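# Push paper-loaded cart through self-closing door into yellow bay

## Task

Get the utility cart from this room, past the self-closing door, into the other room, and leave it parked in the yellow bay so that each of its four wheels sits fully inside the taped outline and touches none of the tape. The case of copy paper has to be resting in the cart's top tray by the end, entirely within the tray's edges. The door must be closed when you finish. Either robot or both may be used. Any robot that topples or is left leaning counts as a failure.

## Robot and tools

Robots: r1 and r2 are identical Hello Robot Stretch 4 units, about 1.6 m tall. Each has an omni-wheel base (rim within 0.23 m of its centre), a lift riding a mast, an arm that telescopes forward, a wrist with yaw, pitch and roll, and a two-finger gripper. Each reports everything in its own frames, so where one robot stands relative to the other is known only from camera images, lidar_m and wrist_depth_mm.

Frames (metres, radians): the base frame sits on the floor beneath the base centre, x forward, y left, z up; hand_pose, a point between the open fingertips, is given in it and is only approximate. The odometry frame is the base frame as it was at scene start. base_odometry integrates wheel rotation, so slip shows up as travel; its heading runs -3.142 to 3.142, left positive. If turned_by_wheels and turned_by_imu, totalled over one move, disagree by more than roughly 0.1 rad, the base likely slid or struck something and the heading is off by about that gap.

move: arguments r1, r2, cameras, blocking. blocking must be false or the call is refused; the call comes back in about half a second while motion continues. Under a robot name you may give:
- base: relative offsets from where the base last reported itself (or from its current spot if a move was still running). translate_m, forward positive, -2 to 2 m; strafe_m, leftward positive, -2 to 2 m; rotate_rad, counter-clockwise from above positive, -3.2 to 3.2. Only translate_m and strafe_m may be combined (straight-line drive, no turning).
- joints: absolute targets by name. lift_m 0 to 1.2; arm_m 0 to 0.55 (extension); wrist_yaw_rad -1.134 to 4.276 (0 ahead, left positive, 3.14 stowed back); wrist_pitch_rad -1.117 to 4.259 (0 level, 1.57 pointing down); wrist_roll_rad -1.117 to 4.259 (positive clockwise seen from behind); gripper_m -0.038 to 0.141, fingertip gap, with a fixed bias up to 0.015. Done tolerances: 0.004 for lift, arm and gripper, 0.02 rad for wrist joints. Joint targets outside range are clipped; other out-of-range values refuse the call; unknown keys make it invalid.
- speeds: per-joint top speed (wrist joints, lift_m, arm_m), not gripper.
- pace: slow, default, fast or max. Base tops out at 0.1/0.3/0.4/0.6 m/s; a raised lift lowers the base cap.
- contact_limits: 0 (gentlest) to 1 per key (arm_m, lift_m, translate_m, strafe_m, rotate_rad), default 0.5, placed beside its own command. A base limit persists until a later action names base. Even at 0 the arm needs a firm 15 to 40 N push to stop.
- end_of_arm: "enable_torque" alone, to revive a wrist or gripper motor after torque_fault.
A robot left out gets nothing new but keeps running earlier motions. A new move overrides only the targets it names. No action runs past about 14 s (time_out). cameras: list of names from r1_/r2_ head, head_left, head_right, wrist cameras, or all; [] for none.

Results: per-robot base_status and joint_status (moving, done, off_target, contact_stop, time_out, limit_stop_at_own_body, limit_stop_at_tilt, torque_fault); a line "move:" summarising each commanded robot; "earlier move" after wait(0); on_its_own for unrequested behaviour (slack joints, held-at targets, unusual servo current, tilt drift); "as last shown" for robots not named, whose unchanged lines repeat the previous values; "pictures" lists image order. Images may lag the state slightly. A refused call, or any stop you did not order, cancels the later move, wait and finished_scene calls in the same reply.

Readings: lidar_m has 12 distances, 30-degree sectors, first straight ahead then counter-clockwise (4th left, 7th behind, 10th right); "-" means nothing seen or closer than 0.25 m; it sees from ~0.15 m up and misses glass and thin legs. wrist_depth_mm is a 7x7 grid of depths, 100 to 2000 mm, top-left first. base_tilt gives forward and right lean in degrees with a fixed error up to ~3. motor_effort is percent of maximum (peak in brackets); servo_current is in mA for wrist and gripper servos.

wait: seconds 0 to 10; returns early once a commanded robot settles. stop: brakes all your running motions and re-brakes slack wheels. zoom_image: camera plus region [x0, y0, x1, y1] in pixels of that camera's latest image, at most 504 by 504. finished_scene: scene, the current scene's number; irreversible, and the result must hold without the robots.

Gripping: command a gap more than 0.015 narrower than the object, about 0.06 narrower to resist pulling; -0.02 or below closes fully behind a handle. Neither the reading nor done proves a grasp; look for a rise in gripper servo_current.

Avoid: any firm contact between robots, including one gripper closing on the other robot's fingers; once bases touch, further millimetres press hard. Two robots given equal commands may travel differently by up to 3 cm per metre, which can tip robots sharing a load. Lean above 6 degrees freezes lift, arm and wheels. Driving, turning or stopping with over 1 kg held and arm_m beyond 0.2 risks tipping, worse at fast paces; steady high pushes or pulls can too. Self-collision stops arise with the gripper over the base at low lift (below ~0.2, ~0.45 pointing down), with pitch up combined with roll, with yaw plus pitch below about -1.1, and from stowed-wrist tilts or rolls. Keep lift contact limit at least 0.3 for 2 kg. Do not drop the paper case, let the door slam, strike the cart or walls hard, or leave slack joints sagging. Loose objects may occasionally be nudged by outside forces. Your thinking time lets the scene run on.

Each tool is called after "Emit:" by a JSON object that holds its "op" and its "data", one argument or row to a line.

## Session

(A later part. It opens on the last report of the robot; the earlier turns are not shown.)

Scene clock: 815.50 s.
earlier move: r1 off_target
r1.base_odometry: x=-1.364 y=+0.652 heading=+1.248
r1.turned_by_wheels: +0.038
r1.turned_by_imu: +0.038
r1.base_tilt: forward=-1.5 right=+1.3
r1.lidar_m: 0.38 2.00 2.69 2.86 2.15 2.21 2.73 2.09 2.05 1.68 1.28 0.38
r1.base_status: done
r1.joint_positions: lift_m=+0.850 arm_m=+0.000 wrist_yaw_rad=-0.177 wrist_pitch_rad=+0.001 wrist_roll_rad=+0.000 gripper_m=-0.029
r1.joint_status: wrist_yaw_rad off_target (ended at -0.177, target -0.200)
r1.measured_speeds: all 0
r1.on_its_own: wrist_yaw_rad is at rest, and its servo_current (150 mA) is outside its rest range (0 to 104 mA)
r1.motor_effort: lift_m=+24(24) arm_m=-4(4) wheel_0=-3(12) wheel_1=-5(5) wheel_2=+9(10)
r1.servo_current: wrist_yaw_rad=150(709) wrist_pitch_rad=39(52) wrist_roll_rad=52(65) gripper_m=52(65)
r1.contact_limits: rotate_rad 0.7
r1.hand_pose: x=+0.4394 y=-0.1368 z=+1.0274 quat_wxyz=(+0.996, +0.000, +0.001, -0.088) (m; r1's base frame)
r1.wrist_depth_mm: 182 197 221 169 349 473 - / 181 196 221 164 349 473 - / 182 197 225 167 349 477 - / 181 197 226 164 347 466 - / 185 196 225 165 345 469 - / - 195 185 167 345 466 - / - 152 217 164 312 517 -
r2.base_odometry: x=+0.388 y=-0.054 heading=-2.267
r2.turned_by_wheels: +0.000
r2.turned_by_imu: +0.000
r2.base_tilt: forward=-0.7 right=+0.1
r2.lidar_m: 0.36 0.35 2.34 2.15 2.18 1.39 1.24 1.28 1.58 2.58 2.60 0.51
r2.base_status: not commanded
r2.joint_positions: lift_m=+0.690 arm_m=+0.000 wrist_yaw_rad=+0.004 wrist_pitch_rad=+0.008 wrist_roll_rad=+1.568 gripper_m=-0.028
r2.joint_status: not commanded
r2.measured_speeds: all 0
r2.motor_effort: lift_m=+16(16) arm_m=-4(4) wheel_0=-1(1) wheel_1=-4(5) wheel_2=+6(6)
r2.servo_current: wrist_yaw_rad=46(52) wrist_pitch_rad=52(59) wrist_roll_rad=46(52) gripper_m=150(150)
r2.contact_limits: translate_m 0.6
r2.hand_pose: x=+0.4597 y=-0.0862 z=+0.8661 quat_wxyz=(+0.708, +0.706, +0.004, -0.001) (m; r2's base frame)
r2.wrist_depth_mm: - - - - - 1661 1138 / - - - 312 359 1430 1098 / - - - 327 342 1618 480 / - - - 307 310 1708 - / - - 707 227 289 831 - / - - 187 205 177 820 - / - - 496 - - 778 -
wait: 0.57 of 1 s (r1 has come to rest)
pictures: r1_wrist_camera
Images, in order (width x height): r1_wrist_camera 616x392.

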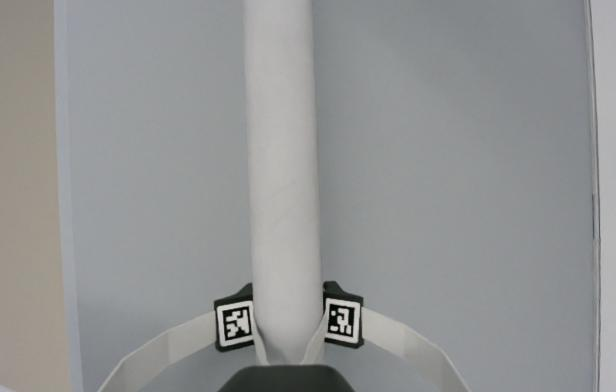

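Emit:
{"op": "move", "data": {
  "r1": {"base":{"translate_m":-0.133,"strafe_m":-0.165},"joints":{"wrist_yaw_rad":0.0},"speeds":{"wrist_yaw_rad":0.1},"pace":"slow","contact_limits":{"translate_m":0.7}},
  "blocking": false,
  "cameras": []
}}

Emit:
{"op": "wait", "data": {
  "seconds": 3.3,
  "cameras": []
}}

Emit:
{"op": "move", "data": {
  "r1": {"base":{"rotate_rad":0.15},"joints":{"wrist_yaw_rad":-0.2},"pace":"slow","contact_limits":{"rotate_rad":0.7}},
  "blocking": false,
  "cameras": []
}}

Emit:
{"op": "wait", "data": {
  "seconds": 1,
  "cameras": ["r1_wrist_camera"]
}}

Scene clock: 824.90 s.
move: r1 moving
r1.base_odometry: x=-1.357 y=+0.642 heading=+1.249
r1.turned_by_wheels: +0.001
r1.turned_by_imu: +0.001
r1.base_tilt: forward=-1.5 right=+1.2
r1.lidar_m: 0.37 1.99 2.70 2.88 2.15 2.22 2.72 2.08 2.03 1.68 1.30 0.38
r1.base_status: translate_m moving; strafe_m moving
r1.joint_positions: lift_m=+0.850 arm_m=+0.000 wrist_yaw_rad=-0.151 wrist_pitch_rad=+0.001 wrist_roll_rad=+0.000 gripper_m=-0.029
r1.joint_status: wrist_yaw_rad moving
r1.measured_speeds: translate_m=-0.031 strafe_m=-0.038 rotate_rad=-0.002 lift_m=+0.000 arm_m=+0.000 wrist_yaw_rad=+0.100 wrist_pitch_rad=+0.000 wrist_roll_rad=+0.000
r1.motor_effort: lift_m=+24(24) arm_m=-4(4) wheel_0=+7(7) wheel_1=-6(8) wheel_2=+14(14)
r1.servo_current: wrist_yaw_rad=59(163) wrist_pitch_rad=39(46) wrist_roll_rad=52(72) gripper_m=52(59)
r1.contact_limits: translate_m 0.7
r1.hand_pose: x=+0.4429 y=-0.1297 z=+1.0274 quat_wxyz=(+0.997, +0.000, +0.001, -0.075) (m; r1's base frame)
r1.wrist_depth_mm: - 197 220 164 347 462 - / - 198 225 163 343 455 - / 184 198 226 167 342 452 - / 189 198 224 164 340 455 - / 182 198 224 167 342 452 - / - 197 186 166 338 452 - / - 185 217 164 307 500 -
r2: as last shown
r2.turned_by_imu: +0.001
r2.lidar_m: 0.36 0.33 2.34 2.14 2.17 1.40 1.26 1.27 1.59 2.57 2.62 0.49
r2.motor_effort: lift_m=+16(16) arm_m=-4(4) wheel_0=-1(1) wheel_1=-4(4) wheel_2=+6(6)
r2.servo_current: wrist_yaw_rad=59(59) wrist_pitch_rad=52(59) wrist_roll_rad=39(52) gripper_m=130(143)
r2.contact_limits: translate_m 0.6
r2.wrist_depth_mm: - - - - - 1708 1138 / - - - 310 362 1464 1098 / - - - 325 340 1537 484 / - - - 307 312 1708 - / - - 707 227 291 831 - / - - 187 205 178 820 - / - - 496 - - 759 -
pictures: none
No camera images: "cameras" was empty.

Scene clock: 827.80 s.
earlier move: r1 done
r1.base_odometry: x=-1.250 y=+0.474 heading=+1.250
r1.turned_by_wheels: +0.001
r1.turned_by_imu: +0.002
r1.base_tilt: forward=-1.6 right=+1.3
r1.lidar_m: 0.38 2.01 2.89 3.08 2.20 2.61 2.43 1.86 1.84 1.70 1.31 0.60
r1.base_status: done
r1.joint_positions: lift_m=+0.850 arm_m=+0.000 wrist_yaw_rad=+0.011 wrist_pitch_rad=+0.001 wrist_roll_rad=+0.000 gripper_m=-0.029
r1.joint_status: all done
r1.measured_speeds: all 0
r1.motor_effort: lift_m=+24(24) arm_m=-4(4) wheel_0=+13(16) wheel_1=-1(9) wheel_2=+10(15)
r1.servo_current: wrist_yaw_rad=78(163) wrist_pitch_rad=46(52) wrist_roll_rad=39(72) gripper_m=59(65)
r1.contact_limits: translate_m 0.7
r1.hand_pose: x=+0.4602 y=-0.0844 z=+1.0274 quat_wxyz=(+1.000, +0.000, +0.001, +0.005) (m; r1's base frame)
r1.wrist_depth_mm: 192 203 220 287 343 449 - / 195 202 219 286 345 449 - / 197 203 221 287 343 449 - / 202 202 220 286 343 449 - / - 202 220 287 342 445 - / - 202 179 177 343 445 - / - 158 219 178 155 473 -
r2.base_odometry: x=+0.388 y=-0.054 heading=-2.267
r2.turned_by_wheels: +0.000
r2.turned_by_imu: +0.000
r2.base_tilt: forward=-0.6 right=+0.1
r2.lidar_m: 0.35 0.34 2.35 2.15 2.17 1.41 1.22 1.26 1.57 2.57 2.60 0.49
r2.base_status: not commanded
r2.joint_positions: lift_m=+0.690 arm_m=+0.000 wrist_yaw_rad=+0.004 wrist_pitch_rad=+0.008 wrist_roll_rad=+1.568 gripper_m=-0.028
r2.joint_status: not commanded
r2.measured_speeds: all 0
r2.motor_effort: lift_m=+16(16) arm_m=-4(4) wheel_0=-1(2) wheel_1=-4(5) wheel_2=+6(6)
r2.servo_current: wrist_yaw_rad=39(65) wrist_pitch_rad=46(59) wrist_roll_rad=33(59) gripper_m=137(150)
r2.contact_limits: translate_m 0.6
r2.hand_pose: x=+0.4597 y=-0.0862 z=+0.8661 quat_wxyz=(+0.708, +0.706, +0.004, -0.001) (m; r2's base frame)
r2.wrist_depth_mm: - - - - - 1661 1160 / - - - 310 359 1430 1098 / - - - 324 340 1576 480 / - - - 306 310 1661 - / - - 715 227 290 831 - / - - 187 205 177 842 - / - - 496 - - 778 -
wait: 2.90 of 3.3 s (r1 has come to rest)
pictures: none
No camera images: "cameras" was empty.

Scene clock: 828.30 s.
move: r1 moving
r1.base_odometry: x=-1.250 y=+0.474 heading=+1.362
r1.turned_by_wheels: +0.112
r1.turned_by_imu: +0.113
r1.base_tilt: forward=-1.6 right=+1.3
r1.lidar_m: 0.36 2.34 2.90 3.28 2.17 4.24 2.26 1.85 1.82 1.55 1.30 0.38
r1.base_status: rotate_rad moving
r1.joint_positions: lift_m=+0.850 arm_m=+0.000 wrist_yaw_rad=-0.174 wrist_pitch_rad=+0.001 wrist_roll_rad=+0.000 gripper_m=-0.029
r1.joint_status: wrist_yaw_rad moving
r1.measured_speeds: translate_m=-0.003 strafe_m=+0.001 rotate_rad=+0.289 lift_m=+0.000 arm_m=+0.000 wrist_yaw_rad=-0.191 wrist_pitch_rad=+0.000 wrist_roll_rad=+0.000
r1.motor_effort: lift_m=+24(24) arm_m=-4(4) wheel_0=+5(10) wheel_1=-2(6) wheel_2=+2(8)
r1.servo_current: wrist_yaw_rad=176(644) wrist_pitch_rad=39(52) wrist_roll_rad=59(59) gripper_m=52(59)
r1.contact_limits: rotate_rad 0.7
r1.hand_pose: x=+0.4398 y=-0.1360 z=+1.0274 quat_wxyz=(+0.996, +0.000, +0.001, -0.087) (m; r1's base frame)
r1.wrist_depth_mm: 179 196 216 165 370 480 - / 179 196 221 165 370 500 - / 179 196 221 304 370 496 - / 179 196 220 165 368 496 - / 179 196 221 173 368 496 - / 182 195 182 172 368 496 - / 192 160 220 163 147 525 -
r2: as last shown
r2.base_tilt: forward=-0.7 right=+0.1
r2.lidar_m: 0.35 0.34 2.35 2.15 2.18 1.39 1.22 1.28 1.59 2.57 2.61 0.53
r2.motor_effort: lift_m=+16(16) arm_m=-4(4) wheel_0=-1(2) wheel_1=-5(5) wheel_2=+6(6)
r2.servo_current: wrist_yaw_rad=52(52) wrist_pitch_rad=52(59) wrist_roll_rad=39(52) gripper_m=137(143)
r2.contact_limits: translate_m 0.6
r2.wrist_depth_mm: - - - - - 1661 1160 / - - - 310 359 1464 1118 / - - - 325 342 1576 477 / - - - 307 312 1708 - / - - 699 227 291 831 - / - - 188 206 178 831 - / - - 496 - - 768 -
pictures: none
No camera images: "cameras" was empty.

Scene clock: 828.87 s.
earlier move: r1 off_target
r1.base_odometry: x=-1.249 y=+0.475 heading=+1.400
r1.turned_by_wheels: +0.038
r1.turned_by_imu: +0.038
r1.base_tilt: forward=-1.6 right=+1.3
r1.lidar_m: 0.40 2.49 2.89 3.30 2.18 3.97 2.19 1.82 1.84 1.52 1.28 0.37
r1.base_status: done
r1.joint_positions: lift_m=+0.850 arm_m=+0.000 wrist_yaw_rad=-0.180 wrist_pitch_rad=+0.001 wrist_roll_rad=+0.000 gripper_m=-0.029
r1.joint_status: wrist_yaw_rad off_target (ended at -0.179, target -0.200)
r1.measured_speeds: all 0
r1.motor_effort: lift_m=+24(24) arm_m=-4(4) wheel_0=-5(10) wheel_1=-4(6) wheel_2=+9(9)
r1.servo_current: wrist_yaw_rad=104(644) wrist_pitch_rad=46(52) wrist_roll_rad=59(65) gripper_m=52(59)
r1.contact_limits: rotate_rad 0.7
r1.hand_pose: x=+0.4390 y=-0.1376 z=+1.0274 quat_wxyz=(+0.996, +0.000, +0.001, -0.090) (m; r1's base frame)
r1.wrist_depth_mm: - 196 220 163 355 469 - / - 196 224 163 355 488 - / - 196 224 167 353 492 - / - 195 229 163 353 484 - / - 195 224 166 351 477 - / - 195 186 166 349 480 - / - 181 217 164 314 - -
r2.base_odometry: x=+0.388 y=-0.054 heading=-2.267
r2.turned_by_wheels: +0.000
r2.turned_by_imu: +0.000
r2.base_tilt: forward=-0.7 right=+0.1
r2.lidar_m: 0.35 0.36 2.36 2.15 2.18 1.39 1.26 1.27 1.61 2.58 2.61 0.49
r2.base_status: not commanded
r2.joint_positions: lift_m=+0.690 arm_m=+0.000 wrist_yaw_rad=+0.004 wrist_pitch_rad=+0.008 wrist_roll_rad=+1.568 gripper_m=-0.028
r2.joint_status: not commanded
r2.measured_speeds: all 0
r2.motor_effort: lift_m=+16(16) arm_m=-4(4) wheel_0=-1(2) wheel_1=-4(5) wheel_2=+6(6)
r2.servo_current: wrist_yaw_rad=39(65) wrist_pitch_rad=52(59) wrist_roll_rad=39(65) gripper_m=143(143)
r2.contact_limits: translate_m 0.6
r2.hand_pose: x=+0.4597 y=-0.0862 z=+0.8661 quat_wxyz=(+0.708, +0.706, +0.004, -0.001) (m; r2's base frame)
r2.wrist_depth_mm: - - - - - 1661 1160 / - - - 309 359 1464 1118 / - - - 325 342 1576 477 / - - - 306 310 1661 - / - - 707 228 290 842 - / - - 187 205 177 831 - / - - 492 - - 759 -
wait: 0.57 of 1 s (r1 has come to rest)
pictures: r1_wrist_camera
Images, in order (width x height): r1_wrist_camera 616x392.

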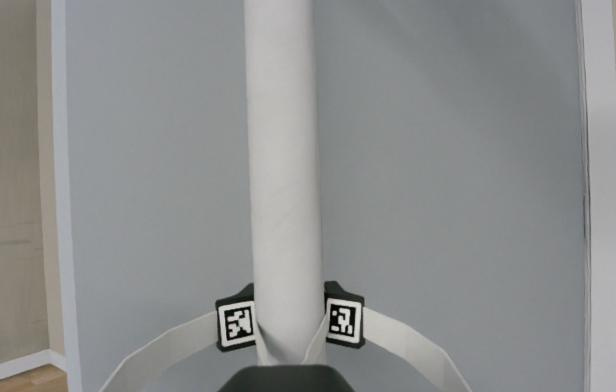

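Emit:
{"op": "move", "data": {
  "r1": {"base":{"translate_m":-0.141,"strafe_m":-0.175},"joints":{"wrist_yaw_rad":0.0},"speeds":{"wrist_yaw_rad":0.1},"pace":"slow","contact_limits":{"translate_m":0.7}},
  "blocking": false,
  "cameras": []
}}

Emit:
{"op": "wait", "data": {
  "seconds": 3.3,
  "cameras": []
}}

Emit:
{"op": "move", "data": {
  "r1": {"base":{"rotate_rad":0.15},"joints":{"wrist_yaw_rad":-0.2},"pace":"slow","contact_limits":{"rotate_rad":0.7}},
  "blocking": false,
  "cameras": []
}}

Emit:
{"op": "wait", "data": {
  "seconds": 1,
  "cameras": ["r1_wrist_camera","r1_head_camera","r2_head_camera"]
}}

Scene clock: 837.07 s.
move: r1 moving
r1.base_odometry: x=-1.241 y=+0.465 heading=+1.400
r1.turned_by_wheels: +0.001
r1.turned_by_imu: +0.001
r1.base_tilt: forward=-1.6 right=+1.2
r1.lidar_m: 0.39 2.51 2.89 3.31 2.20 3.94 2.17 1.84 1.83 1.54 1.28 0.36
r1.base_status: translate_m moving; strafe_m moving
r1.joint_positions: lift_m=+0.850 arm_m=+0.000 wrist_yaw_rad=-0.152 wrist_pitch_rad=+0.001 wrist_roll_rad=+0.000 gripper_m=-0.029
r1.joint_status: wrist_yaw_rad moving
r1.measured_speeds: translate_m=-0.031 strafe_m=-0.038 rotate_rad=+0.000 lift_m=+0.000 arm_m=+0.000 wrist_yaw_rad=+0.099 wrist_pitch_rad=+0.000 wrist_roll_rad=+0.000
r1.motor_effort: lift_m=+24(24) arm_m=-4(4) wheel_0=+3(6) wheel_1=-7(9) wheel_2=+10(14)
r1.servo_current: wrist_yaw_rad=65(124) wrist_pitch_rad=39(52) wrist_roll_rad=46(52) gripper_m=52(59)
r1.contact_limits: translate_m 0.7
r1.hand_pose: x=+0.4428 y=-0.1300 z=+1.0274 quat_wxyz=(+0.997, +0.000, +0.001, -0.076) (m; r1's base frame)
r1.wrist_depth_mm: - 196 225 163 353 477 - / - 196 225 163 347 473 - / - 197 224 167 347 466 - / - 196 229 165 345 466 - / - 196 229 166 345 466 - / - 195 185 166 343 462 - / - 182 218 164 310 525 -
r2: as last shown
r2.base_tilt: forward=-0.6 right=+0.1
r2.lidar_m: 0.37 0.34 2.35 2.16 2.14 1.36 1.25 1.28 1.58 2.58 2.63 0.51
r2.motor_effort: lift_m=+16(16) arm_m=-4(4) wheel_0=-1(1) wheel_1=-4(5) wheel_2=+6(6)
r2.servo_current: wrist_yaw_rad=46(59) wrist_pitch_rad=52(59) wrist_roll_rad=52(59) gripper_m=137(143)
r2.contact_limits: translate_m 0.6
r2.wrist_depth_mm: - - - - - 1661 1138 / - - - 312 359 1430 1098 / - - - 325 340 1576 480 / - - - 307 310 1661 - / - - 707 228 290 831 - / - - 187 206 177 831 - / - - 492 - - 778 -
pictures: none
No camera images: "cameras" was empty.

Scene clock: 840.10 s.
earlier move: r1 done
r1.base_odometry: x=-1.101 y=+0.306 heading=+1.401
r1.turned_by_wheels: +0.001
r1.turned_by_imu: +0.002
r1.base_tilt: forward=-1.6 right=+1.2
r1.lidar_m: 0.37 2.47 3.11 3.57 2.27 3.40 1.92 1.62 1.61 1.52 1.26 0.64
r1.base_status: done
r1.joint_positions: lift_m=+0.850 arm_m=+0.000 wrist_yaw_rad=+0.010 wrist_pitch_rad=+0.001 wrist_roll_rad=+0.000 gripper_m=-0.029
r1.joint_status: all done
r1.measured_speeds: all 0
r1.motor_effort: lift_m=+24(24) arm_m=-4(4) wheel_0=+13(14) wheel_1=-1(10) wheel_2=+8(15)
r1.servo_current: wrist_yaw_rad=39(124) wrist_pitch_rad=39(52) wrist_roll_rad=59(65) gripper_m=52(65)
r1.contact_limits: translate_m 0.7
r1.hand_pose: x=+0.4601 y=-0.0847 z=+1.0274 quat_wxyz=(+1.000, +0.000, +0.001, +0.005) (m; r1's base frame)
r1.wrist_depth_mm: 186 201 220 291 355 477 - / 185 202 220 293 353 477 - / 185 201 220 291 351 473 - / 187 201 220 291 349 473 - / 185 200 219 289 347 473 - / - 201 179 168 351 469 - / - 157 223 167 156 496 -
r2.base_odometry: x=+0.388 y=-0.054 heading=-2.267
r2.turned_by_wheels: +0.000
r2.turned_by_imu: +0.000
r2.base_tilt: forward=-0.7 right=+0.1
r2.lidar_m: 0.36 0.35 2.36 2.14 2.16 1.39 1.26 1.24 1.56 2.58 2.61 0.48
r2.base_status: not commanded
r2.joint_positions: lift_m=+0.690 arm_m=+0.000 wrist_yaw_rad=+0.004 wrist_pitch_rad=+0.008 wrist_roll_rad=+1.568 gripper_m=-0.028
r2.joint_status: not commanded
r2.measured_speeds: all 0
r2.motor_effort: lift_m=+16(16) arm_m=-4(4) wheel_0=-1(2) wheel_1=-4(5) wheel_2=+6(6)
r2.servo_current: wrist_yaw_rad=46(59) wrist_pitch_rad=52(59) wrist_roll_rad=46(65) gripper_m=137(150)
r2.contact_limits: translate_m 0.6
r2.hand_pose: x=+0.4597 y=-0.0862 z=+0.8661 quat_wxyz=(+0.708, +0.706, +0.004, -0.001) (m; r2's base frame)
r2.wrist_depth_mm: - - - - - 1618 1182 / - - - 310 362 1499 1098 / - - - 325 340 1576 484 / - - - 306 312 1708 - / - - 707 228 290 820 - / - - 187 205 178 831 - / - - 496 - - 768 -
wait: 3.03 of 3.3 s (r1 has come to rest)
pictures: none
No camera images: "cameras" was empty.

Scene clock: 840.60 s.
move: r1 moving
r1.base_odometry: x=-1.101 y=+0.306 heading=+1.513
r1.turned_by_wheels: +0.112
r1.turned_by_imu: +0.113
r1.base_tilt: forward=-1.6 right=+1.2
r1.lidar_m: 0.37 3.03 3.12 2.41 2.30 2.86 1.79 1.62 1.63 1.42 1.27 0.35
r1.base_status: rotate_rad moving
r1.joint_positions: lift_m=+0.850 arm_m=+0.000 wrist_yaw_rad=-0.179 wrist_pitch_rad=+0.001 wrist_roll_rad=+0.000 gripper_m=-0.029
r1.joint_status: wrist_yaw_rad moving
r1.measured_speeds: translate_m=-0.001 strafe_m=-0.001 rotate_rad=+0.289 lift_m=+0.000 arm_m=+0.000 wrist_yaw_rad=-0.221 wrist_pitch_rad=+0.000 wrist_roll_rad=+0.000
r1.motor_effort: lift_m=+24(24) arm_m=-4(4) wheel_0=+2(10) wheel_1=-2(6) wheel_2=+0(7)
r1.servo_current: wrist_yaw_rad=189(598) wrist_pitch_rad=46(46) wrist_roll_rad=39(65) gripper_m=52(59)
r1.contact_limits: rotate_rad 0.7
r1.hand_pose: x=+0.4392 y=-0.1373 z=+1.0274 quat_wxyz=(+0.996, +0.000, +0.001, -0.089) (m; r1's base frame)
r1.wrist_depth_mm: 176 194 220 164 384 508 - / 176 195 221 163 387 504 - / 177 199 221 312 384 504 - / 177 194 220 163 382 504 - / 176 193 220 170 382 496 - / 176 193 182 170 382 500 - / 179 158 220 176 148 - -
r2: as last shown
r2.base_tilt: forward=-0.7 right=+0.0
r2.lidar_m: 0.34 0.35 2.33 2.15 2.18 1.40 1.25 1.28 1.57 2.60 2.61 0.49
r2.servo_current: wrist_yaw_rad=46(52) wrist_pitch_rad=46(59) wrist_roll_rad=39(59) gripper_m=130(150)
r2.contact_limits: translate_m 0.6
r2.wrist_depth_mm: - - - - - 1618 1160 / - - - 310 359 1499 1098 / - - - 327 343 1618 480 / - - - 307 310 1708 - / - - 707 228 290 831 - / - - 187 206 177 842 - / - - 492 - - 778 -
pictures: none
No camera images: "cameras" was empty.

Scene clock: 841.17 s.
earlier move: r1 done
r1.base_odometry: x=-1.101 y=+0.307 heading=+1.551
r1.turned_by_wheels: +0.038
r1.turned_by_imu: +0.038
r1.base_tilt: forward=-1.5 right=+1.2
r1.lidar_m: 0.37 3.11 3.15 2.35 2.29 2.72 1.77 1.60 1.64 1.40 1.26 0.39
r1.base_status: done
r1.joint_positions: lift_m=+0.850 arm_m=+0.000 wrist_yaw_rad=-0.185 wrist_pitch_rad=+0.001 wrist_roll_rad=+0.000 gripper_m=-0.029
r1.joint_status: all done
r1.measured_speeds: all 0
r1.motor_effort: lift_m=+24(25) arm_m=-3(4) wheel_0=-6(10) wheel_1=-4(6) wheel_2=+7(7)
r1.servo_current: wrist_yaw_rad=85(598) wrist_pitch_rad=39(46) wrist_roll_rad=52(65) gripper_m=52(59)
r1.contact_limits: rotate_rad 0.7
r1.hand_pose: x=+0.4383 y=-0.1389 z=+1.0274 quat_wxyz=(+0.996, +0.000, +0.001, -0.092) (m; r1's base frame)
r1.wrist_depth_mm: - 193 225 163 368 492 - / - 193 223 163 366 488 - / - 198 224 165 362 488 - / - 193 229 165 364 488 - / - 193 223 165 362 480 - / - 191 185 167 347 480 - / - 179 216 163 320 - -
r2.base_odometry: x=+0.388 y=-0.054 heading=-2.267
r2.turned_by_wheels: +0.000
r2.turned_by_imu: +0.000
r2.base_tilt: forward=-0.7 right=+0.1
r2.lidar_m: 0.36 0.35 2.37 2.15 2.14 1.38 1.24 1.28 1.59 2.57 2.58 0.52
r2.base_status: not commanded
r2.joint_positions: lift_m=+0.690 arm_m=+0.000 wrist_yaw_rad=+0.004 wrist_pitch_rad=+0.008 wrist_roll_rad=+1.568 gripper_m=-0.028
r2.joint_status: not commanded
r2.measured_speeds: all 0
r2.motor_effort: lift_m=+16(16) arm_m=-4(4) wheel_0=-1(2) wheel_1=-4(5) wheel_2=+6(6)
r2.servo_current: wrist_yaw_rad=46(65) wrist_pitch_rad=46(59) wrist_roll_rad=59(59) gripper_m=143(150)
r2.contact_limits: translate_m 0.6
r2.hand_pose: x=+0.4597 y=-0.0862 z=+0.8661 quat_wxyz=(+0.708, +0.706, +0.004, -0.001) (m; r2's base frame)
r2.wrist_depth_mm: - - - - - 1618 1160 / - - - 309 359 1464 1118 / - - - 324 342 1537 480 / - - - 304 312 1661 - / - - 707 227 291 820 - / - - 188 205 177 831 - / - - 500 - - 768 -
wait: 0.57 of 1 s (r1 has come to rest)
pictures: r1_head_camera, r1_wrist_camera, r2_head_camera
Images, in order (width x height): r1_head_camera 420x560, r1_wrist_camera 616x392, r2_head_camera 420x560.

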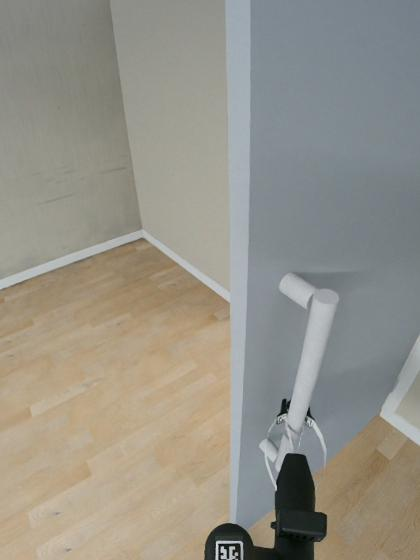

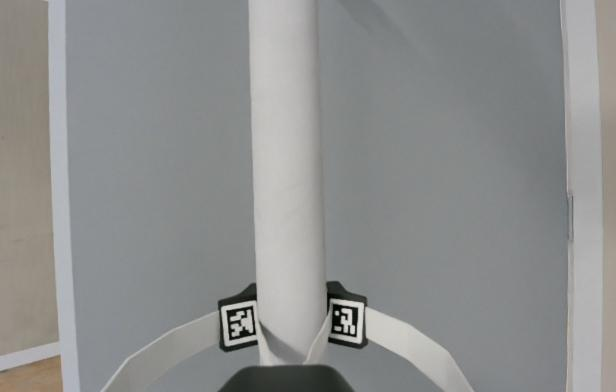

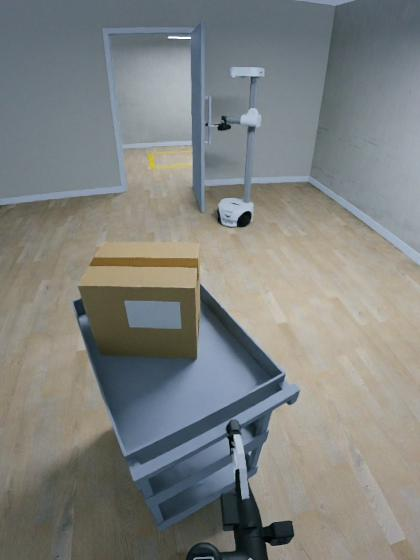

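Emit:
{"op": "move", "data": {
  "r1": {"base":{"translate_m":-0.088,"strafe_m":-0.12},"joints":{"wrist_yaw_rad":-0.03},"speeds":{"wrist_yaw_rad":0.1},"pace":"slow","contact_limits":{"translate_m":0.7}},
  "r2": {"base":{"rotate_rad":0.26},"pace":"slow","contact_limits":{"rotate_rad":0.6}},
  "blocking": false,
  "cameras": []
}}

Emit:
{"op": "wait", "data": {
  "seconds": 3,
  "cameras": []
}}

Emit:
{"op": "wait", "data": {
  "seconds": 2,
  "cameras": ["r1_wrist_camera","r2_head_camera"]
}}

Scene clock: 874.67 s.
move: r1 moving; r2 moving
r1.base_odometry: x=-1.091 y=+0.299 heading=+1.552
r1.turned_by_wheels: +0.001
r1.turned_by_imu: +0.000
r1.base_tilt: forward=-1.5 right=+1.3
r1.lidar_m: 0.38 3.12 3.17 2.33 2.29 2.72 1.74 1.57 1.62 1.39 1.25 0.39
r1.base_status: translate_m moving; strafe_m moving
r1.joint_positions: lift_m=+0.850 arm_m=+0.000 wrist_yaw_rad=-0.153 wrist_pitch_rad=+0.001 wrist_roll_rad=+0.000 gripper_m=-0.029
r1.joint_status: wrist_yaw_rad moving
r1.measured_speeds: translate_m=-0.029 strafe_m=-0.039 rotate_rad=-0.001 lift_m=+0.000 arm_m=+0.000 wrist_yaw_rad=+0.102 wrist_pitch_rad=+0.000 wrist_roll_rad=+0.000
r1.motor_effort: lift_m=+24(25) arm_m=-3(4) wheel_0=+3(5) wheel_1=-7(9) wheel_2=+12(13)
r1.servo_current: wrist_yaw_rad=65(78) wrist_pitch_rad=39(46) wrist_roll_rad=59(59) gripper_m=52(59)
r1.contact_limits: translate_m 0.7
r1.hand_pose: x=+0.4426 y=-0.1304 z=+1.0274 quat_wxyz=(+0.997, +0.000, +0.001, -0.077) (m; r1's base frame)
r1.wrist_depth_mm: - 194 224 163 359 477 - / - 195 224 163 355 492 - / - 200 224 166 357 488 - / - 195 229 165 353 488 - / - 194 224 166 353 484 - / - 193 186 167 340 484 - / - 180 216 164 315 126 -
r2.base_odometry: x=+0.388 y=-0.053 heading=-2.143
r2.turned_by_wheels: +0.124
r2.turned_by_imu: +0.121
r2.base_tilt: forward=-0.7 right=+0.1
r2.lidar_m: 0.35 0.37 2.28 2.14 1.84 1.33 1.25 1.31 1.76 2.56 2.65 0.47
r2.base_status: rotate_rad moving
r2.joint_positions: lift_m=+0.690 arm_m=+0.000 wrist_yaw_rad=-0.011 wrist_pitch_rad=+0.008 wrist_roll_rad=+1.568 gripper_m=-0.028
r2.joint_status: not commanded
r2.measured_speeds: translate_m=+0.002 strafe_m=+0.000 rotate_rad=+0.490 lift_m=+0.000 arm_m=+0.000 wrist_yaw_rad=-0.001 wrist_pitch_rad=+0.000 wrist_roll_rad=+0.000
r2.motor_effort: lift_m=+16(16) arm_m=-4(4) wheel_0=-12(14) wheel_1=-8(9) wheel_2=-17(17)
r2.servo_current: wrist_yaw_rad=65(65) wrist_pitch_rad=52(59) wrist_roll_rad=39(59) gripper_m=130(143)
r2.contact_limits: rotate_rad 0.6
r2.hand_pose: x=+0.4583 y=-0.0907 z=+0.8661 quat_wxyz=(+0.708, +0.706, -0.001, -0.007) (m; r2's base frame)
r2.wrist_depth_mm: - - - 298 - 1661 1182 / - - - 324 340 347 347 / - - - 307 314 1708 512 / - - - 287 297 820 - / - - 564 219 278 - - / - - 186 203 179 153 - / - - 508 - - 768 -
pictures: none
No camera images: "cameras" was empty.

Scene clock: 875.47 s.
earlier move: r1 moving; r2 done
r1.base_odometry: x=-1.037 y=+0.258 heading=+1.553
r1.turned_by_wheels: +0.001
r1.turned_by_imu: +0.001
r1.base_tilt: forward=-1.5 right=+1.2
r1.lidar_m: 0.37 3.19 3.21 2.31 2.30 2.59 1.65 1.51 1.55 1.38 1.24 0.54
r1.base_status: translate_m moving; strafe_m moving
r1.joint_positions: lift_m=+0.850 arm_m=+0.000 wrist_yaw_rad=-0.070 wrist_pitch_rad=+0.001 wrist_roll_rad=+0.000 gripper_m=-0.029
r1.joint_status: wrist_yaw_rad moving
r1.measured_speeds: translate_m=-0.059 strafe_m=-0.081 rotate_rad=-0.002 lift_m=+0.000 arm_m=+0.000 wrist_yaw_rad=+0.113 wrist_pitch_rad=+0.000 wrist_roll_rad=+0.000
r1.motor_effort: lift_m=+24(25) arm_m=-3(4) wheel_0=+10(11) wheel_1=-3(11) wheel_2=+11(13)
r1.servo_current: wrist_yaw_rad=59(78) wrist_pitch_rad=39(46) wrist_roll_rad=46(65) gripper_m=52(59)
r1.contact_limits: translate_m 0.7
r1.hand_pose: x=+0.4524 y=-0.1075 z=+1.0274 quat_wxyz=(+0.999, +0.000, +0.001, -0.035) (m; r1's base frame)
r1.wrist_depth_mm: - 199 221 165 347 466 - / - 198 221 164 347 459 - / - 198 221 170 343 462 - / - 198 220 164 342 455 - / - 198 225 164 342 452 - / - 198 185 167 342 459 - / - 185 219 164 180 477 -
r2.base_odometry: x=+0.388 y=-0.054 heading=-2.008
r2.turned_by_wheels: +0.135
r2.turned_by_imu: +0.132
r2.base_tilt: forward=-0.7 right=+0.1
r2.lidar_m: 0.41 0.42 2.17 2.14 1.66 1.30 1.25 1.37 2.04 2.55 2.77 0.46
r2.base_status: done
r2.joint_positions: lift_m=+0.690 arm_m=+0.000 wrist_yaw_rad=+0.000 wrist_pitch_rad=+0.008 wrist_roll_rad=+1.568 gripper_m=-0.028
r2.joint_status: not commanded
r2.measured_speeds: all 0
r2.motor_effort: lift_m=+16(16) arm_m=-4(4) wheel_0=-3(15) wheel_1=-5(9) wheel_2=-5(17)
r2.servo_current: wrist_yaw_rad=39(72) wrist_pitch_rad=52(59) wrist_roll_rad=52(65) gripper_m=124(143)
r2.contact_limits: rotate_rad 0.6
r2.hand_pose: x=+0.4593 y=-0.0875 z=+0.8661 quat_wxyz=(+0.708, +0.706, +0.003, -0.003) (m; r2's base frame)
r2.wrist_depth_mm: - - - 254 274 290 290 / - - - 211 272 1708 559 / - - - 211 271 831 - / - - 504 267 267 831 - / - - 517 207 267 854 - / - - 185 206 177 831 - / - - 627 - - 1808 -
wait: 0.80 of 3 s (r2 has come to rest)
pictures: none
No camera images: "cameras" was empty.

Scene clock: 876.93 s.
earlier move: r1 done
r1.base_odometry: x=-0.983 y=+0.216 heading=+1.553
r1.turned_by_wheels: +0.000
r1.turned_by_imu: +0.000
r1.base_tilt: forward=-1.6 right=+1.3
r1.lidar_m: 0.39 3.25 3.30 2.34 2.45 2.49 1.61 1.47 1.50 1.34 1.21 0.57
r1.base_status: done
r1.joint_positions: lift_m=+0.850 arm_m=+0.000 wrist_yaw_rad=-0.022 wrist_pitch_rad=+0.001 wrist_roll_rad=+0.000 gripper_m=-0.029
r1.joint_status: all done
r1.measured_speeds: all 0
r1.motor_effort: lift_m=+24(25) arm_m=-3(4) wheel_0=+12(15) wheel_1=-2(11) wheel_2=+8(13)
r1.servo_current: wrist_yaw_rad=65(78) wrist_pitch_rad=39(46) wrist_roll_rad=46(78) gripper_m=52(65)
r1.contact_limits: translate_m 0.7
r1.hand_pose: x=+0.4573 y=-0.0936 z=+1.0274 quat_wxyz=(+1.000, +0.000, +0.001, -0.011) (m; r1's base frame)
r1.wrist_depth_mm: 198 201 220 289 347 462 - / 200 201 220 289 349 462 - / 204 201 219 289 347 462 - / - 201 218 287 347 455 - / - 200 224 167 345 459 - / - 200 180 167 347 459 - / - 161 222 167 155 477 -
r2.base_odometry: x=+0.388 y=-0.054 heading=-2.008
r2.turned_by_wheels: +0.000
r2.turned_by_imu: +0.000
r2.base_tilt: forward=-0.7 right=+0.0
r2.lidar_m: 0.42 0.42 2.19 2.12 1.66 1.27 1.25 1.36 2.03 2.57 2.81 0.48
r2.base_status: done
r2.joint_positions: lift_m=+0.690 arm_m=+0.000 wrist_yaw_rad=+0.000 wrist_pitch_rad=+0.008 wrist_roll_rad=+1.568 gripper_m=-0.028
r2.joint_status: not commanded
r2.measured_speeds: all 0
r2.motor_effort: lift_m=+16(16) arm_m=-4(4) wheel_0=-3(15) wheel_1=-5(9) wheel_2=-6(17)
r2.servo_current: wrist_yaw_rad=46(72) wrist_pitch_rad=52(59) wrist_roll_rad=52(65) gripper_m=124(143)
r2.contact_limits: rotate_rad 0.6
r2.hand_pose: x=+0.4593 y=-0.0875 z=+0.8661 quat_wxyz=(+0.708, +0.706, +0.003, -0.003) (m; r2's base frame)
r2.wrist_depth_mm: - - - 253 273 291 291 / - - - 211 272 1708 559 / - - - 210 271 820 - / - - 504 267 268 820 - / - - 521 207 266 866 - / - - 185 206 178 831 - / - - 621 - - 1863 -
wait: 1.47 of 2 s (r1 has come to rest)
pictures: r1_wrist_camera, r2_head_camera
Images, in order (width x height): r1_wrist_camera 616x392, r2_head_camera 420x560.

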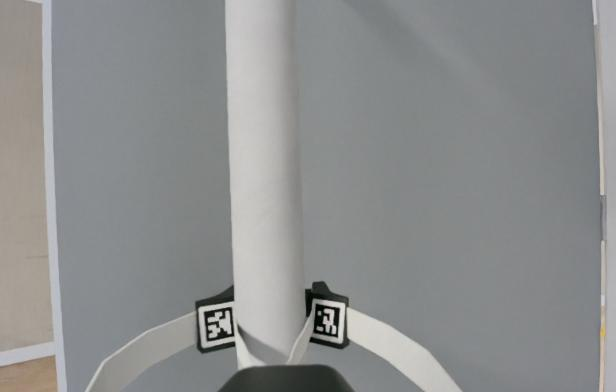

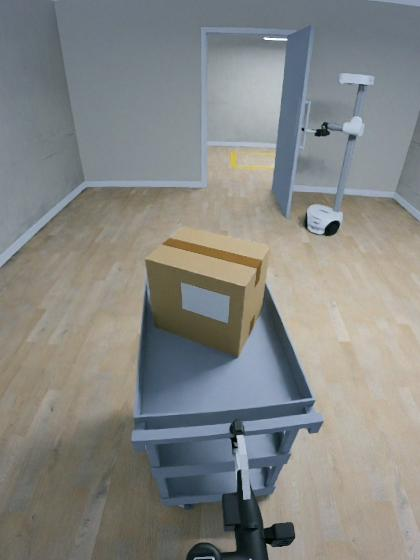

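Emit:
{"op": "move", "data": {
  "r2": {"base":{"rotate_rad":-0.27},"pace":"slow","contact_limits":{"rotate_rad":0.6}},
  "blocking": false,
  "cameras": []
}}

Emit:
{"op": "wait", "data": {
  "seconds": 3,
  "cameras": []
}}

Emit:
{"op": "move", "data": {
  "r2": {"base":{"translate_m":1.36},"contact_limits":{"translate_m":0.6}},
  "blocking": false,
  "cameras": []
}}

Emit:
{"op": "wait", "data": {
  "seconds": 7,
  "cameras": ["r2_head_camera"]
}}

Scene clock: 899.23 s.
move: r2 moving
r1: as last shown
r1.turned_by_imu: -0.001
r1.base_tilt: forward=-1.6 right=+1.2
r1.lidar_m: 0.38 3.21 3.28 2.37 2.44 2.50 1.61 1.46 1.48 1.36 1.23 0.58
r1.motor_effort: lift_m=+24(24) arm_m=-3(4) wheel_0=+12(13) wheel_1=-2(2) wheel_2=+8(8)
r1.servo_current: wrist_yaw_rad=39(72) wrist_pitch_rad=39(46) wrist_roll_rad=52(65) gripper_m=52(59)
r1.contact_limits: translate_m 0.7
r1.wrist_depth_mm: 198 201 219 289 349 466 - / 200 201 219 289 347 462 - / 203 202 219 286 345 462 - / - 201 218 287 347 455 - / - 200 223 167 343 459 - / - 200 181 167 345 459 - / - 161 222 166 156 480 -
r2.base_odometry: x=+0.388 y=-0.054 heading=-2.132
r2.turned_by_wheels: -0.123
r2.turned_by_imu: -0.117
r2.base_tilt: forward=-0.7 right=+0.1
r2.lidar_m: 0.38 0.40 2.25 2.12 1.86 1.33 1.25 1.31 1.78 2.58 2.70 0.46
r2.base_status: rotate_rad moving
r2.joint_positions: lift_m=+0.690 arm_m=+0.000 wrist_yaw_rad=+0.006 wrist_pitch_rad=+0.008 wrist_roll_rad=+1.568 gripper_m=-0.028
r2.joint_status: not commanded
r2.measured_speeds: translate_m=-0.001 strafe_m=+0.000 rotate_rad=-0.491 lift_m=+0.000 arm_m=+0.000 wrist_yaw_rad=+0.000 wrist_pitch_rad=+0.000 wrist_roll_rad=+0.000
r2.motor_effort: lift_m=+16(16) arm_m=-4(4) wheel_0=+9(11) wheel_1=+7(8) wheel_2=+13(15)
r2.servo_current: wrist_yaw_rad=59(59) wrist_pitch_rad=52(59) wrist_roll_rad=46(52) gripper_m=130(137)
r2.contact_limits: rotate_rad 0.6
r2.hand_pose: x=+0.4599 y=-0.0856 z=+0.8661 quat_wxyz=(+0.708, +0.706, +0.005, +0.000) (m; r2's base frame)
r2.wrist_depth_mm: - - - 259 304 1336 1060 / - - - 296 298 1464 433 / - - - 283 290 1661 - / - - 634 281 278 - - / - - 504 213 272 866 - / - - 186 205 178 831 - / - - 564 - - - -
pictures: none
No camera images: "cameras" was empty.

Scene clock: 900.07 s.
earlier move: r2 done
r1.base_odometry: x=-0.983 y=+0.216 heading=+1.553
r1.turned_by_wheels: +0.000
r1.turned_by_imu: +0.000
r1.base_tilt: forward=-1.6 right=+1.3
r1.lidar_m: 0.38 3.22 3.30 2.35 2.48 2.51 1.60 1.45 1.47 1.34 1.22 0.60
r1.base_status: not commanded
r1.joint_positions: lift_m=+0.850 arm_m=+0.000 wrist_yaw_rad=-0.022 wrist_pitch_rad=+0.001 wrist_roll_rad=+0.000 gripper_m=-0.029
r1.joint_status: not commanded
r1.measured_speeds: all 0
r1.motor_effort: lift_m=+24(24) arm_m=-3(4) wheel_0=+13(13) wheel_1=-2(2) wheel_2=+8(8)
r1.servo_current: wrist_yaw_rad=52(72) wrist_pitch_rad=39(52) wrist_roll_rad=46(65) gripper_m=52(59)
r1.contact_limits: translate_m 0.7
r1.hand_pose: x=+0.4573 y=-0.0936 z=+1.0274 quat_wxyz=(+1.000, +0.000, +0.001, -0.011) (m; r1's base frame)
r1.wrist_depth_mm: 197 201 218 289 347 466 - / 200 201 219 290 349 466 - / 203 202 220 287 343 459 - / - 201 220 286 347 459 - / - 201 223 167 345 459 - / - 200 180 167 345 459 - / - 161 222 166 155 477 -
r2.base_odometry: x=+0.388 y=-0.054 heading=-2.277
r2.turned_by_wheels: -0.145
r2.turned_by_imu: -0.141
r2.base_tilt: forward=-0.7 right=+0.1
r2.lidar_m: 0.36 0.33 2.38 2.16 2.19 1.38 1.24 1.26 1.52 2.56 2.60 0.49
r2.base_status: done
r2.joint_positions: lift_m=+0.690 arm_m=+0.000 wrist_yaw_rad=+0.006 wrist_pitch_rad=+0.008 wrist_roll_rad=+1.568 gripper_m=-0.028
r2.joint_status: not commanded
r2.measured_speeds: all 0
r2.motor_effort: lift_m=+16(16) arm_m=-4(4) wheel_0=+6(11) wheel_1=+5(8) wheel_2=+5(15)
r2.servo_current: wrist_yaw_rad=52(65) wrist_pitch_rad=46(59) wrist_roll_rad=39(52) gripper_m=130(137)
r2.contact_limits: rotate_rad 0.6
r2.hand_pose: x=+0.4599 y=-0.0856 z=+0.8661 quat_wxyz=(+0.708, +0.706, +0.005, +0.000) (m; r2's base frame)
r2.wrist_depth_mm: - - - - - 1618 1160 / - - - 325 362 1464 1098 / - - - 324 338 1576 488 / - - - 298 307 1808 - / - - - 223 287 820 - / - - 187 202 177 831 - / - - 492 - - 759 -
wait: 0.83 of 3 s (r2 has come to rest)
pictures: none
No camera images: "cameras" was empty.

Scene clock: 900.57 s.
move: r2 moving
r1: as last shown
r1.base_tilt: forward=-1.6 right=+1.2
r1.lidar_m: 0.38 3.22 3.29 2.36 2.47 2.48 1.59 1.44 1.48 1.34 1.23 0.59
r1.motor_effort: lift_m=+24(24) arm_m=-3(4) wheel_0=+12(13) wheel_1=-2(2) wheel_2=+8(8)
r1.servo_current: wrist_yaw_rad=65(65) wrist_pitch_rad=46(46) wrist_roll_rad=39(65) gripper_m=52(59)
r1.contact_limits: translate_m 0.7
r1.wrist_depth_mm: 197 202 219 290 351 462 - / 199 202 220 287 347 462 - / 203 200 219 287 347 462 - / - 201 219 286 347 462 - / - 201 224 167 345 455 - / - 200 181 167 343 455 - / - 161 223 166 156 480 -
r2.base_odometry: x=+0.368 y=-0.077 heading=-2.277
r2.turned_by_wheels: +0.000
r2.turned_by_imu: +0.000
r2.base_tilt: forward=-0.7 right=+0.1
r2.lidar_m: 0.35 0.32 2.42 2.15 2.19 1.42 1.28 1.29 1.61 2.56 2.59 0.52
r2.base_status: translate_m moving
r2.joint_positions: lift_m=+0.690 arm_m=+0.000 wrist_yaw_rad=-0.003 wrist_pitch_rad=+0.008 wrist_roll_rad=+1.568 gripper_m=-0.028
r2.joint_status: not commanded
r2.measured_speeds: translate_m=+0.121 strafe_m=-0.001 rotate_rad=-0.006 lift_m=+0.000 arm_m=+0.000 wrist_yaw_rad=-0.024 wrist_pitch_rad=+0.000 wrist_roll_rad=+0.000
r2.motor_effort: lift_m=+16(16) arm_m=-4(5) wheel_0=+5(11) wheel_1=+8(10) wheel_2=-17(17)
r2.servo_current: wrist_yaw_rad=39(59) wrist_pitch_rad=52(52) wrist_roll_rad=52(52) gripper_m=117(130)
r2.contact_limits: translate_m 0.6
r2.hand_pose: x=+0.4591 y=-0.0882 z=+0.8661 quat_wxyz=(+0.708, +0.706, +0.002, -0.004) (m; r2's base frame)
r2.wrist_depth_mm: - - - - - 1661 1160 / - - - 325 - 1537 1182 / - - - 329 355 1430 433 / - - - 300 309 1756 535 / - - - 222 281 788 - / - - 185 198 178 153 - / - - 473 - 245 778 -
pictures: none
No camera images: "cameras" was empty.

Scene clock: 906.10 s.
earlier move: r2 done
r1.base_odometry: x=-0.983 y=+0.216 heading=+1.553
r1.turned_by_wheels: +0.000
r1.turned_by_imu: +0.000
r1.base_tilt: forward=-1.6 right=+1.2
r1.lidar_m: 0.39 3.24 3.29 1.62 1.90 2.49 1.60 1.45 1.47 1.36 1.22 0.59
r1.base_status: not commanded
r1.joint_positions: lift_m=+0.850 arm_m=+0.000 wrist_yaw_rad=-0.022 wrist_pitch_rad=+0.001 wrist_roll_rad=+0.000 gripper_m=-0.029
r1.joint_status: not commanded
r1.measured_speeds: all 0
r1.motor_effort: lift_m=+24(24) arm_m=-3(4) wheel_0=+13(13) wheel_1=-2(2) wheel_2=+8(8)
r1.servo_current: wrist_yaw_rad=65(85) wrist_pitch_rad=52(52) wrist_roll_rad=65(65) gripper_m=59(65)
r1.contact_limits: translate_m 0.7
r1.hand_pose: x=+0.4573 y=-0.0936 z=+1.0274 quat_wxyz=(+1.000, +0.000, +0.001, -0.011) (m; r1's base frame)
r1.wrist_depth_mm: 196 201 219 289 347 462 - / 200 201 219 289 347 462 - / 203 200 220 289 347 462 - / - 201 219 287 345 455 - / - 200 224 167 345 455 - / - 200 181 167 343 455 - / - 161 223 167 155 477 -
r2.base_odometry: x=-0.494 y=-1.088 heading=-2.277
r2.turned_by_wheels: +0.000
r2.turned_by_imu: -0.002
r2.base_tilt: forward=-0.7 right=+0.1
r2.lidar_m: 0.25 0.25 0.25 0.27 2.38 2.86 2.57 2.62 2.61 2.35 2.36 1.96
r2.base_status: done
r2.joint_positions: lift_m=+0.690 arm_m=+0.000 wrist_yaw_rad=-0.003 wrist_pitch_rad=+0.006 wrist_roll_rad=+1.569 gripper_m=-0.029
r2.joint_status: not commanded
r2.measured_speeds: all 0
r2.motor_effort: lift_m=+18(18) arm_m=+4(5) wheel_0=+1(15) wheel_1=+7(11) wheel_2=-8(20)
r2.servo_current: wrist_yaw_rad=59(72) wrist_pitch_rad=46(59) wrist_roll_rad=46(59) gripper_m=111(130)
r2.contact_limits: translate_m 0.6
r2.hand_pose: x=+0.4590 y=-0.0883 z=+0.8666 quat_wxyz=(+0.708, +0.706, +0.001, -0.003) (m; r2's base frame)
r2.wrist_depth_mm: - - - - - 1708 1182 / - - - - - 1661 1205 / - - - - - 1661 1205 / - - - - - 1808 1229 / - - - - - 1756 1205 / - - 184 200 179 1618 1205 / - - - - - - 1205
wait: 5.53 of 7 s (r2 has come to rest)
pictures: r2_head_camera
Images, in order (width x height): r2_head_camera 420x560.

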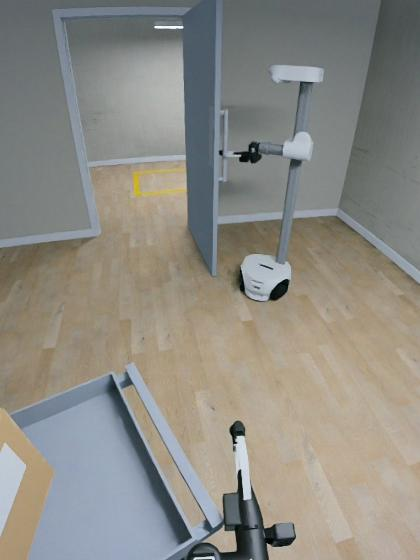

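Emit:
{"op": "move", "data": {
  "r2": {"joints": {"gripper_m": 0.03}, "base": {"translate_m": -0.3}, "pace": "slow", "contact_limits": {"translate_m": 0.4}},
  "blocking": false,
  "cameras": []
}}

Emit:
{"op": "wait", "data": {
  "seconds": 4,
  "cameras": ["r2_head_camera", "r2_head_left_camera", "r1_head_camera"]
}}

Scene clock: 930.83 s.
move: r2 moving
r1: as last shown
r1.turned_by_imu: -0.001
r1.base_tilt: forward=-1.6 right=+1.3
r1.lidar_m: 0.36 3.23 3.30 1.61 1.85 2.49 1.60 1.46 1.48 1.36 1.22 0.59
r1.servo_current: wrist_yaw_rad=65(72) wrist_pitch_rad=46(46) wrist_roll_rad=46(72) gripper_m=52(59)
r1.contact_limits: translate_m 0.7
r1.wrist_depth_mm: 198 201 220 289 349 466 - / 199 202 218 290 345 466 - / 203 200 220 287 347 462 - / - 201 219 287 345 459 - / - 200 223 167 347 459 - / - 200 181 167 347 459 - / - 160 223 167 155 480 -
r2.base_odometry: x=-0.486 y=-1.079 heading=-2.277
r2.turned_by_wheels: +0.000
r2.turned_by_imu: +0.001
r2.base_tilt: forward=-0.7 right=+0.1
r2.lidar_m: 0.25 0.25 0.25 0.30 2.39 2.84 2.57 2.60 2.61 2.35 2.37 1.98
r2.base_status: translate_m moving
r2.joint_positions: lift_m=+0.690 arm_m=+0.000 wrist_yaw_rad=-0.003 wrist_pitch_rad=+0.006 wrist_roll_rad=+1.569 gripper_m=-0.016
r2.joint_status: gripper_m moving
r2.measured_speeds: translate_m=-0.049 strafe_m=+0.000 rotate_rad=+0.001 lift_m=+0.000 arm_m=+0.000 wrist_yaw_rad=+0.000 wrist_pitch_rad=+0.000 wrist_roll_rad=+0.000
r2.motor_effort: lift_m=+18(18) arm_m=+4(4) wheel_0=-6(8) wheel_1=-7(7) wheel_2=+7(10)
r2.servo_current: wrist_yaw_rad=46(59) wrist_pitch_rad=39(46) wrist_roll_rad=52(52) gripper_m=65(98)
r2.contact_limits: translate_m 0.4
r2.hand_pose: x=+0.4590 y=-0.0883 z=+0.8666 quat_wxyz=(+0.708, +0.706, +0.001, -0.003) (m; r2's base frame)
r2.wrist_depth_mm: - - - - - 1708 1160 / - - - - - 1618 1182 / - - - - - 1708 1205 / - - - - - 1756 1205 / - - - - - 1708 1205 / - - 186 201 181 1618 1182 / - - - - - 1499 1205
pictures: none
No camera images: "cameras" was empty.

Scene clock: 934.63 s.
earlier move: r2 done
r1.base_odometry: x=-0.983 y=+0.216 heading=+1.553
r1.turned_by_wheels: +0.000
r1.turned_by_imu: +0.000
r1.base_tilt: forward=-1.6 right=+1.2
r1.lidar_m: 0.38 3.24 3.29 1.59 1.97 2.47 1.60 1.44 1.48 1.33 1.21 0.60
r1.base_status: not commanded
r1.joint_positions: lift_m=+0.850 arm_m=+0.000 wrist_yaw_rad=-0.022 wrist_pitch_rad=+0.001 wrist_roll_rad=+0.000 gripper_m=-0.029
r1.joint_status: not commanded
r1.measured_speeds: all 0
r1.motor_effort: lift_m=+24(24) arm_m=-3(4) wheel_0=+12(13) wheel_1=-2(2) wheel_2=+8(8)
r1.servo_current: wrist_yaw_rad=59(85) wrist_pitch_rad=46(52) wrist_roll_rad=46(85) gripper_m=52(65)
r1.contact_limits: translate_m 0.7
r1.hand_pose: x=+0.4573 y=-0.0936 z=+1.0274 quat_wxyz=(+1.000, +0.000, +0.001, -0.011) (m; r1's base frame)
r1.wrist_depth_mm: 196 201 218 289 349 462 - / 201 201 219 289 349 462 - / 203 201 219 286 345 462 - / - 201 218 287 347 462 - / - 201 224 167 345 455 - / - 200 181 167 347 455 - / - 160 222 166 155 480 -
r2.base_odometry: x=-0.300 y=-0.860 heading=-2.277
r2.turned_by_wheels: +0.000
r2.turned_by_imu: +0.000
r2.base_tilt: forward=-0.6 right=+0.1
r2.lidar_m: 0.45 0.43 0.47 2.33 2.33 2.56 2.28 2.32 2.68 2.39 2.43 2.28
r2.base_status: done
r2.joint_positions: lift_m=+0.690 arm_m=+0.000 wrist_yaw_rad=-0.003 wrist_pitch_rad=+0.006 wrist_roll_rad=+1.569 gripper_m=+0.030
r2.joint_status: all done
r2.measured_speeds: all 0
r2.motor_effort: lift_m=+18(18) arm_m=+4(5) wheel_0=-3(12) wheel_1=-6(8) wheel_2=+5(10)
r2.servo_current: wrist_yaw_rad=59(59) wrist_pitch_rad=52(59) wrist_roll_rad=52(59) gripper_m=52(98)
r2.contact_limits: translate_m 0.4
r2.hand_pose: x=+0.4590 y=-0.0883 z=+0.8666 quat_wxyz=(+0.708, +0.706, +0.001, -0.003) (m; r2's base frame)
r2.wrist_depth_mm: - - - - - 1708 1205 / - - - - - 1708 1205 / - - - - - 1708 1182 / - - - - - 1708 1205 / - - - - - 1756 1205 / - - 195 212 187 1618 1182 / - - - - - 1499 1182
wait: 3.80 of 4 s (r2 has come to rest)
pictures: r1_head_camera, r2_head_camera, r2_head_left_camera
Images, in order (width x height): r1_head_camera 420x560, r2_head_camera 420x560, r2_head_left_camera 420x672.

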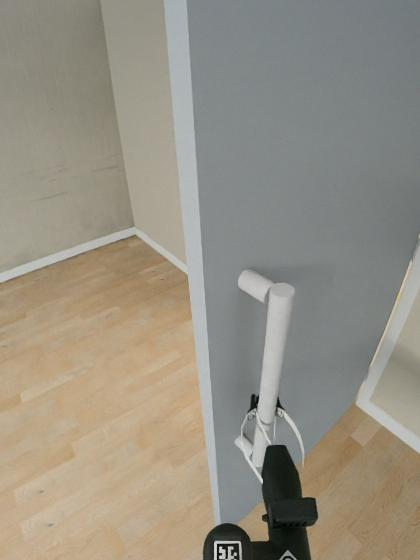

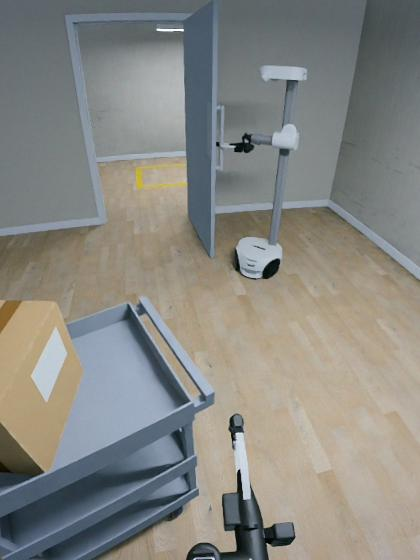

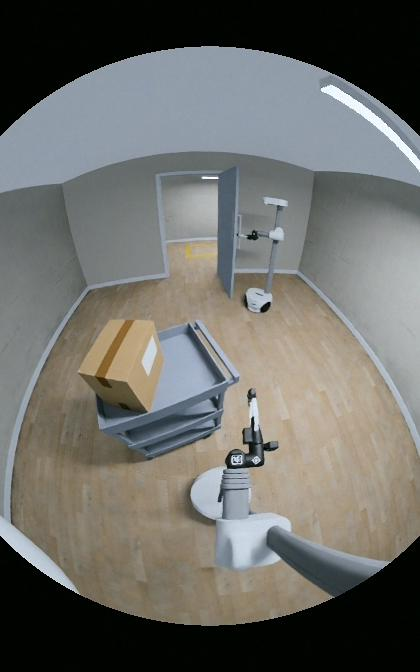

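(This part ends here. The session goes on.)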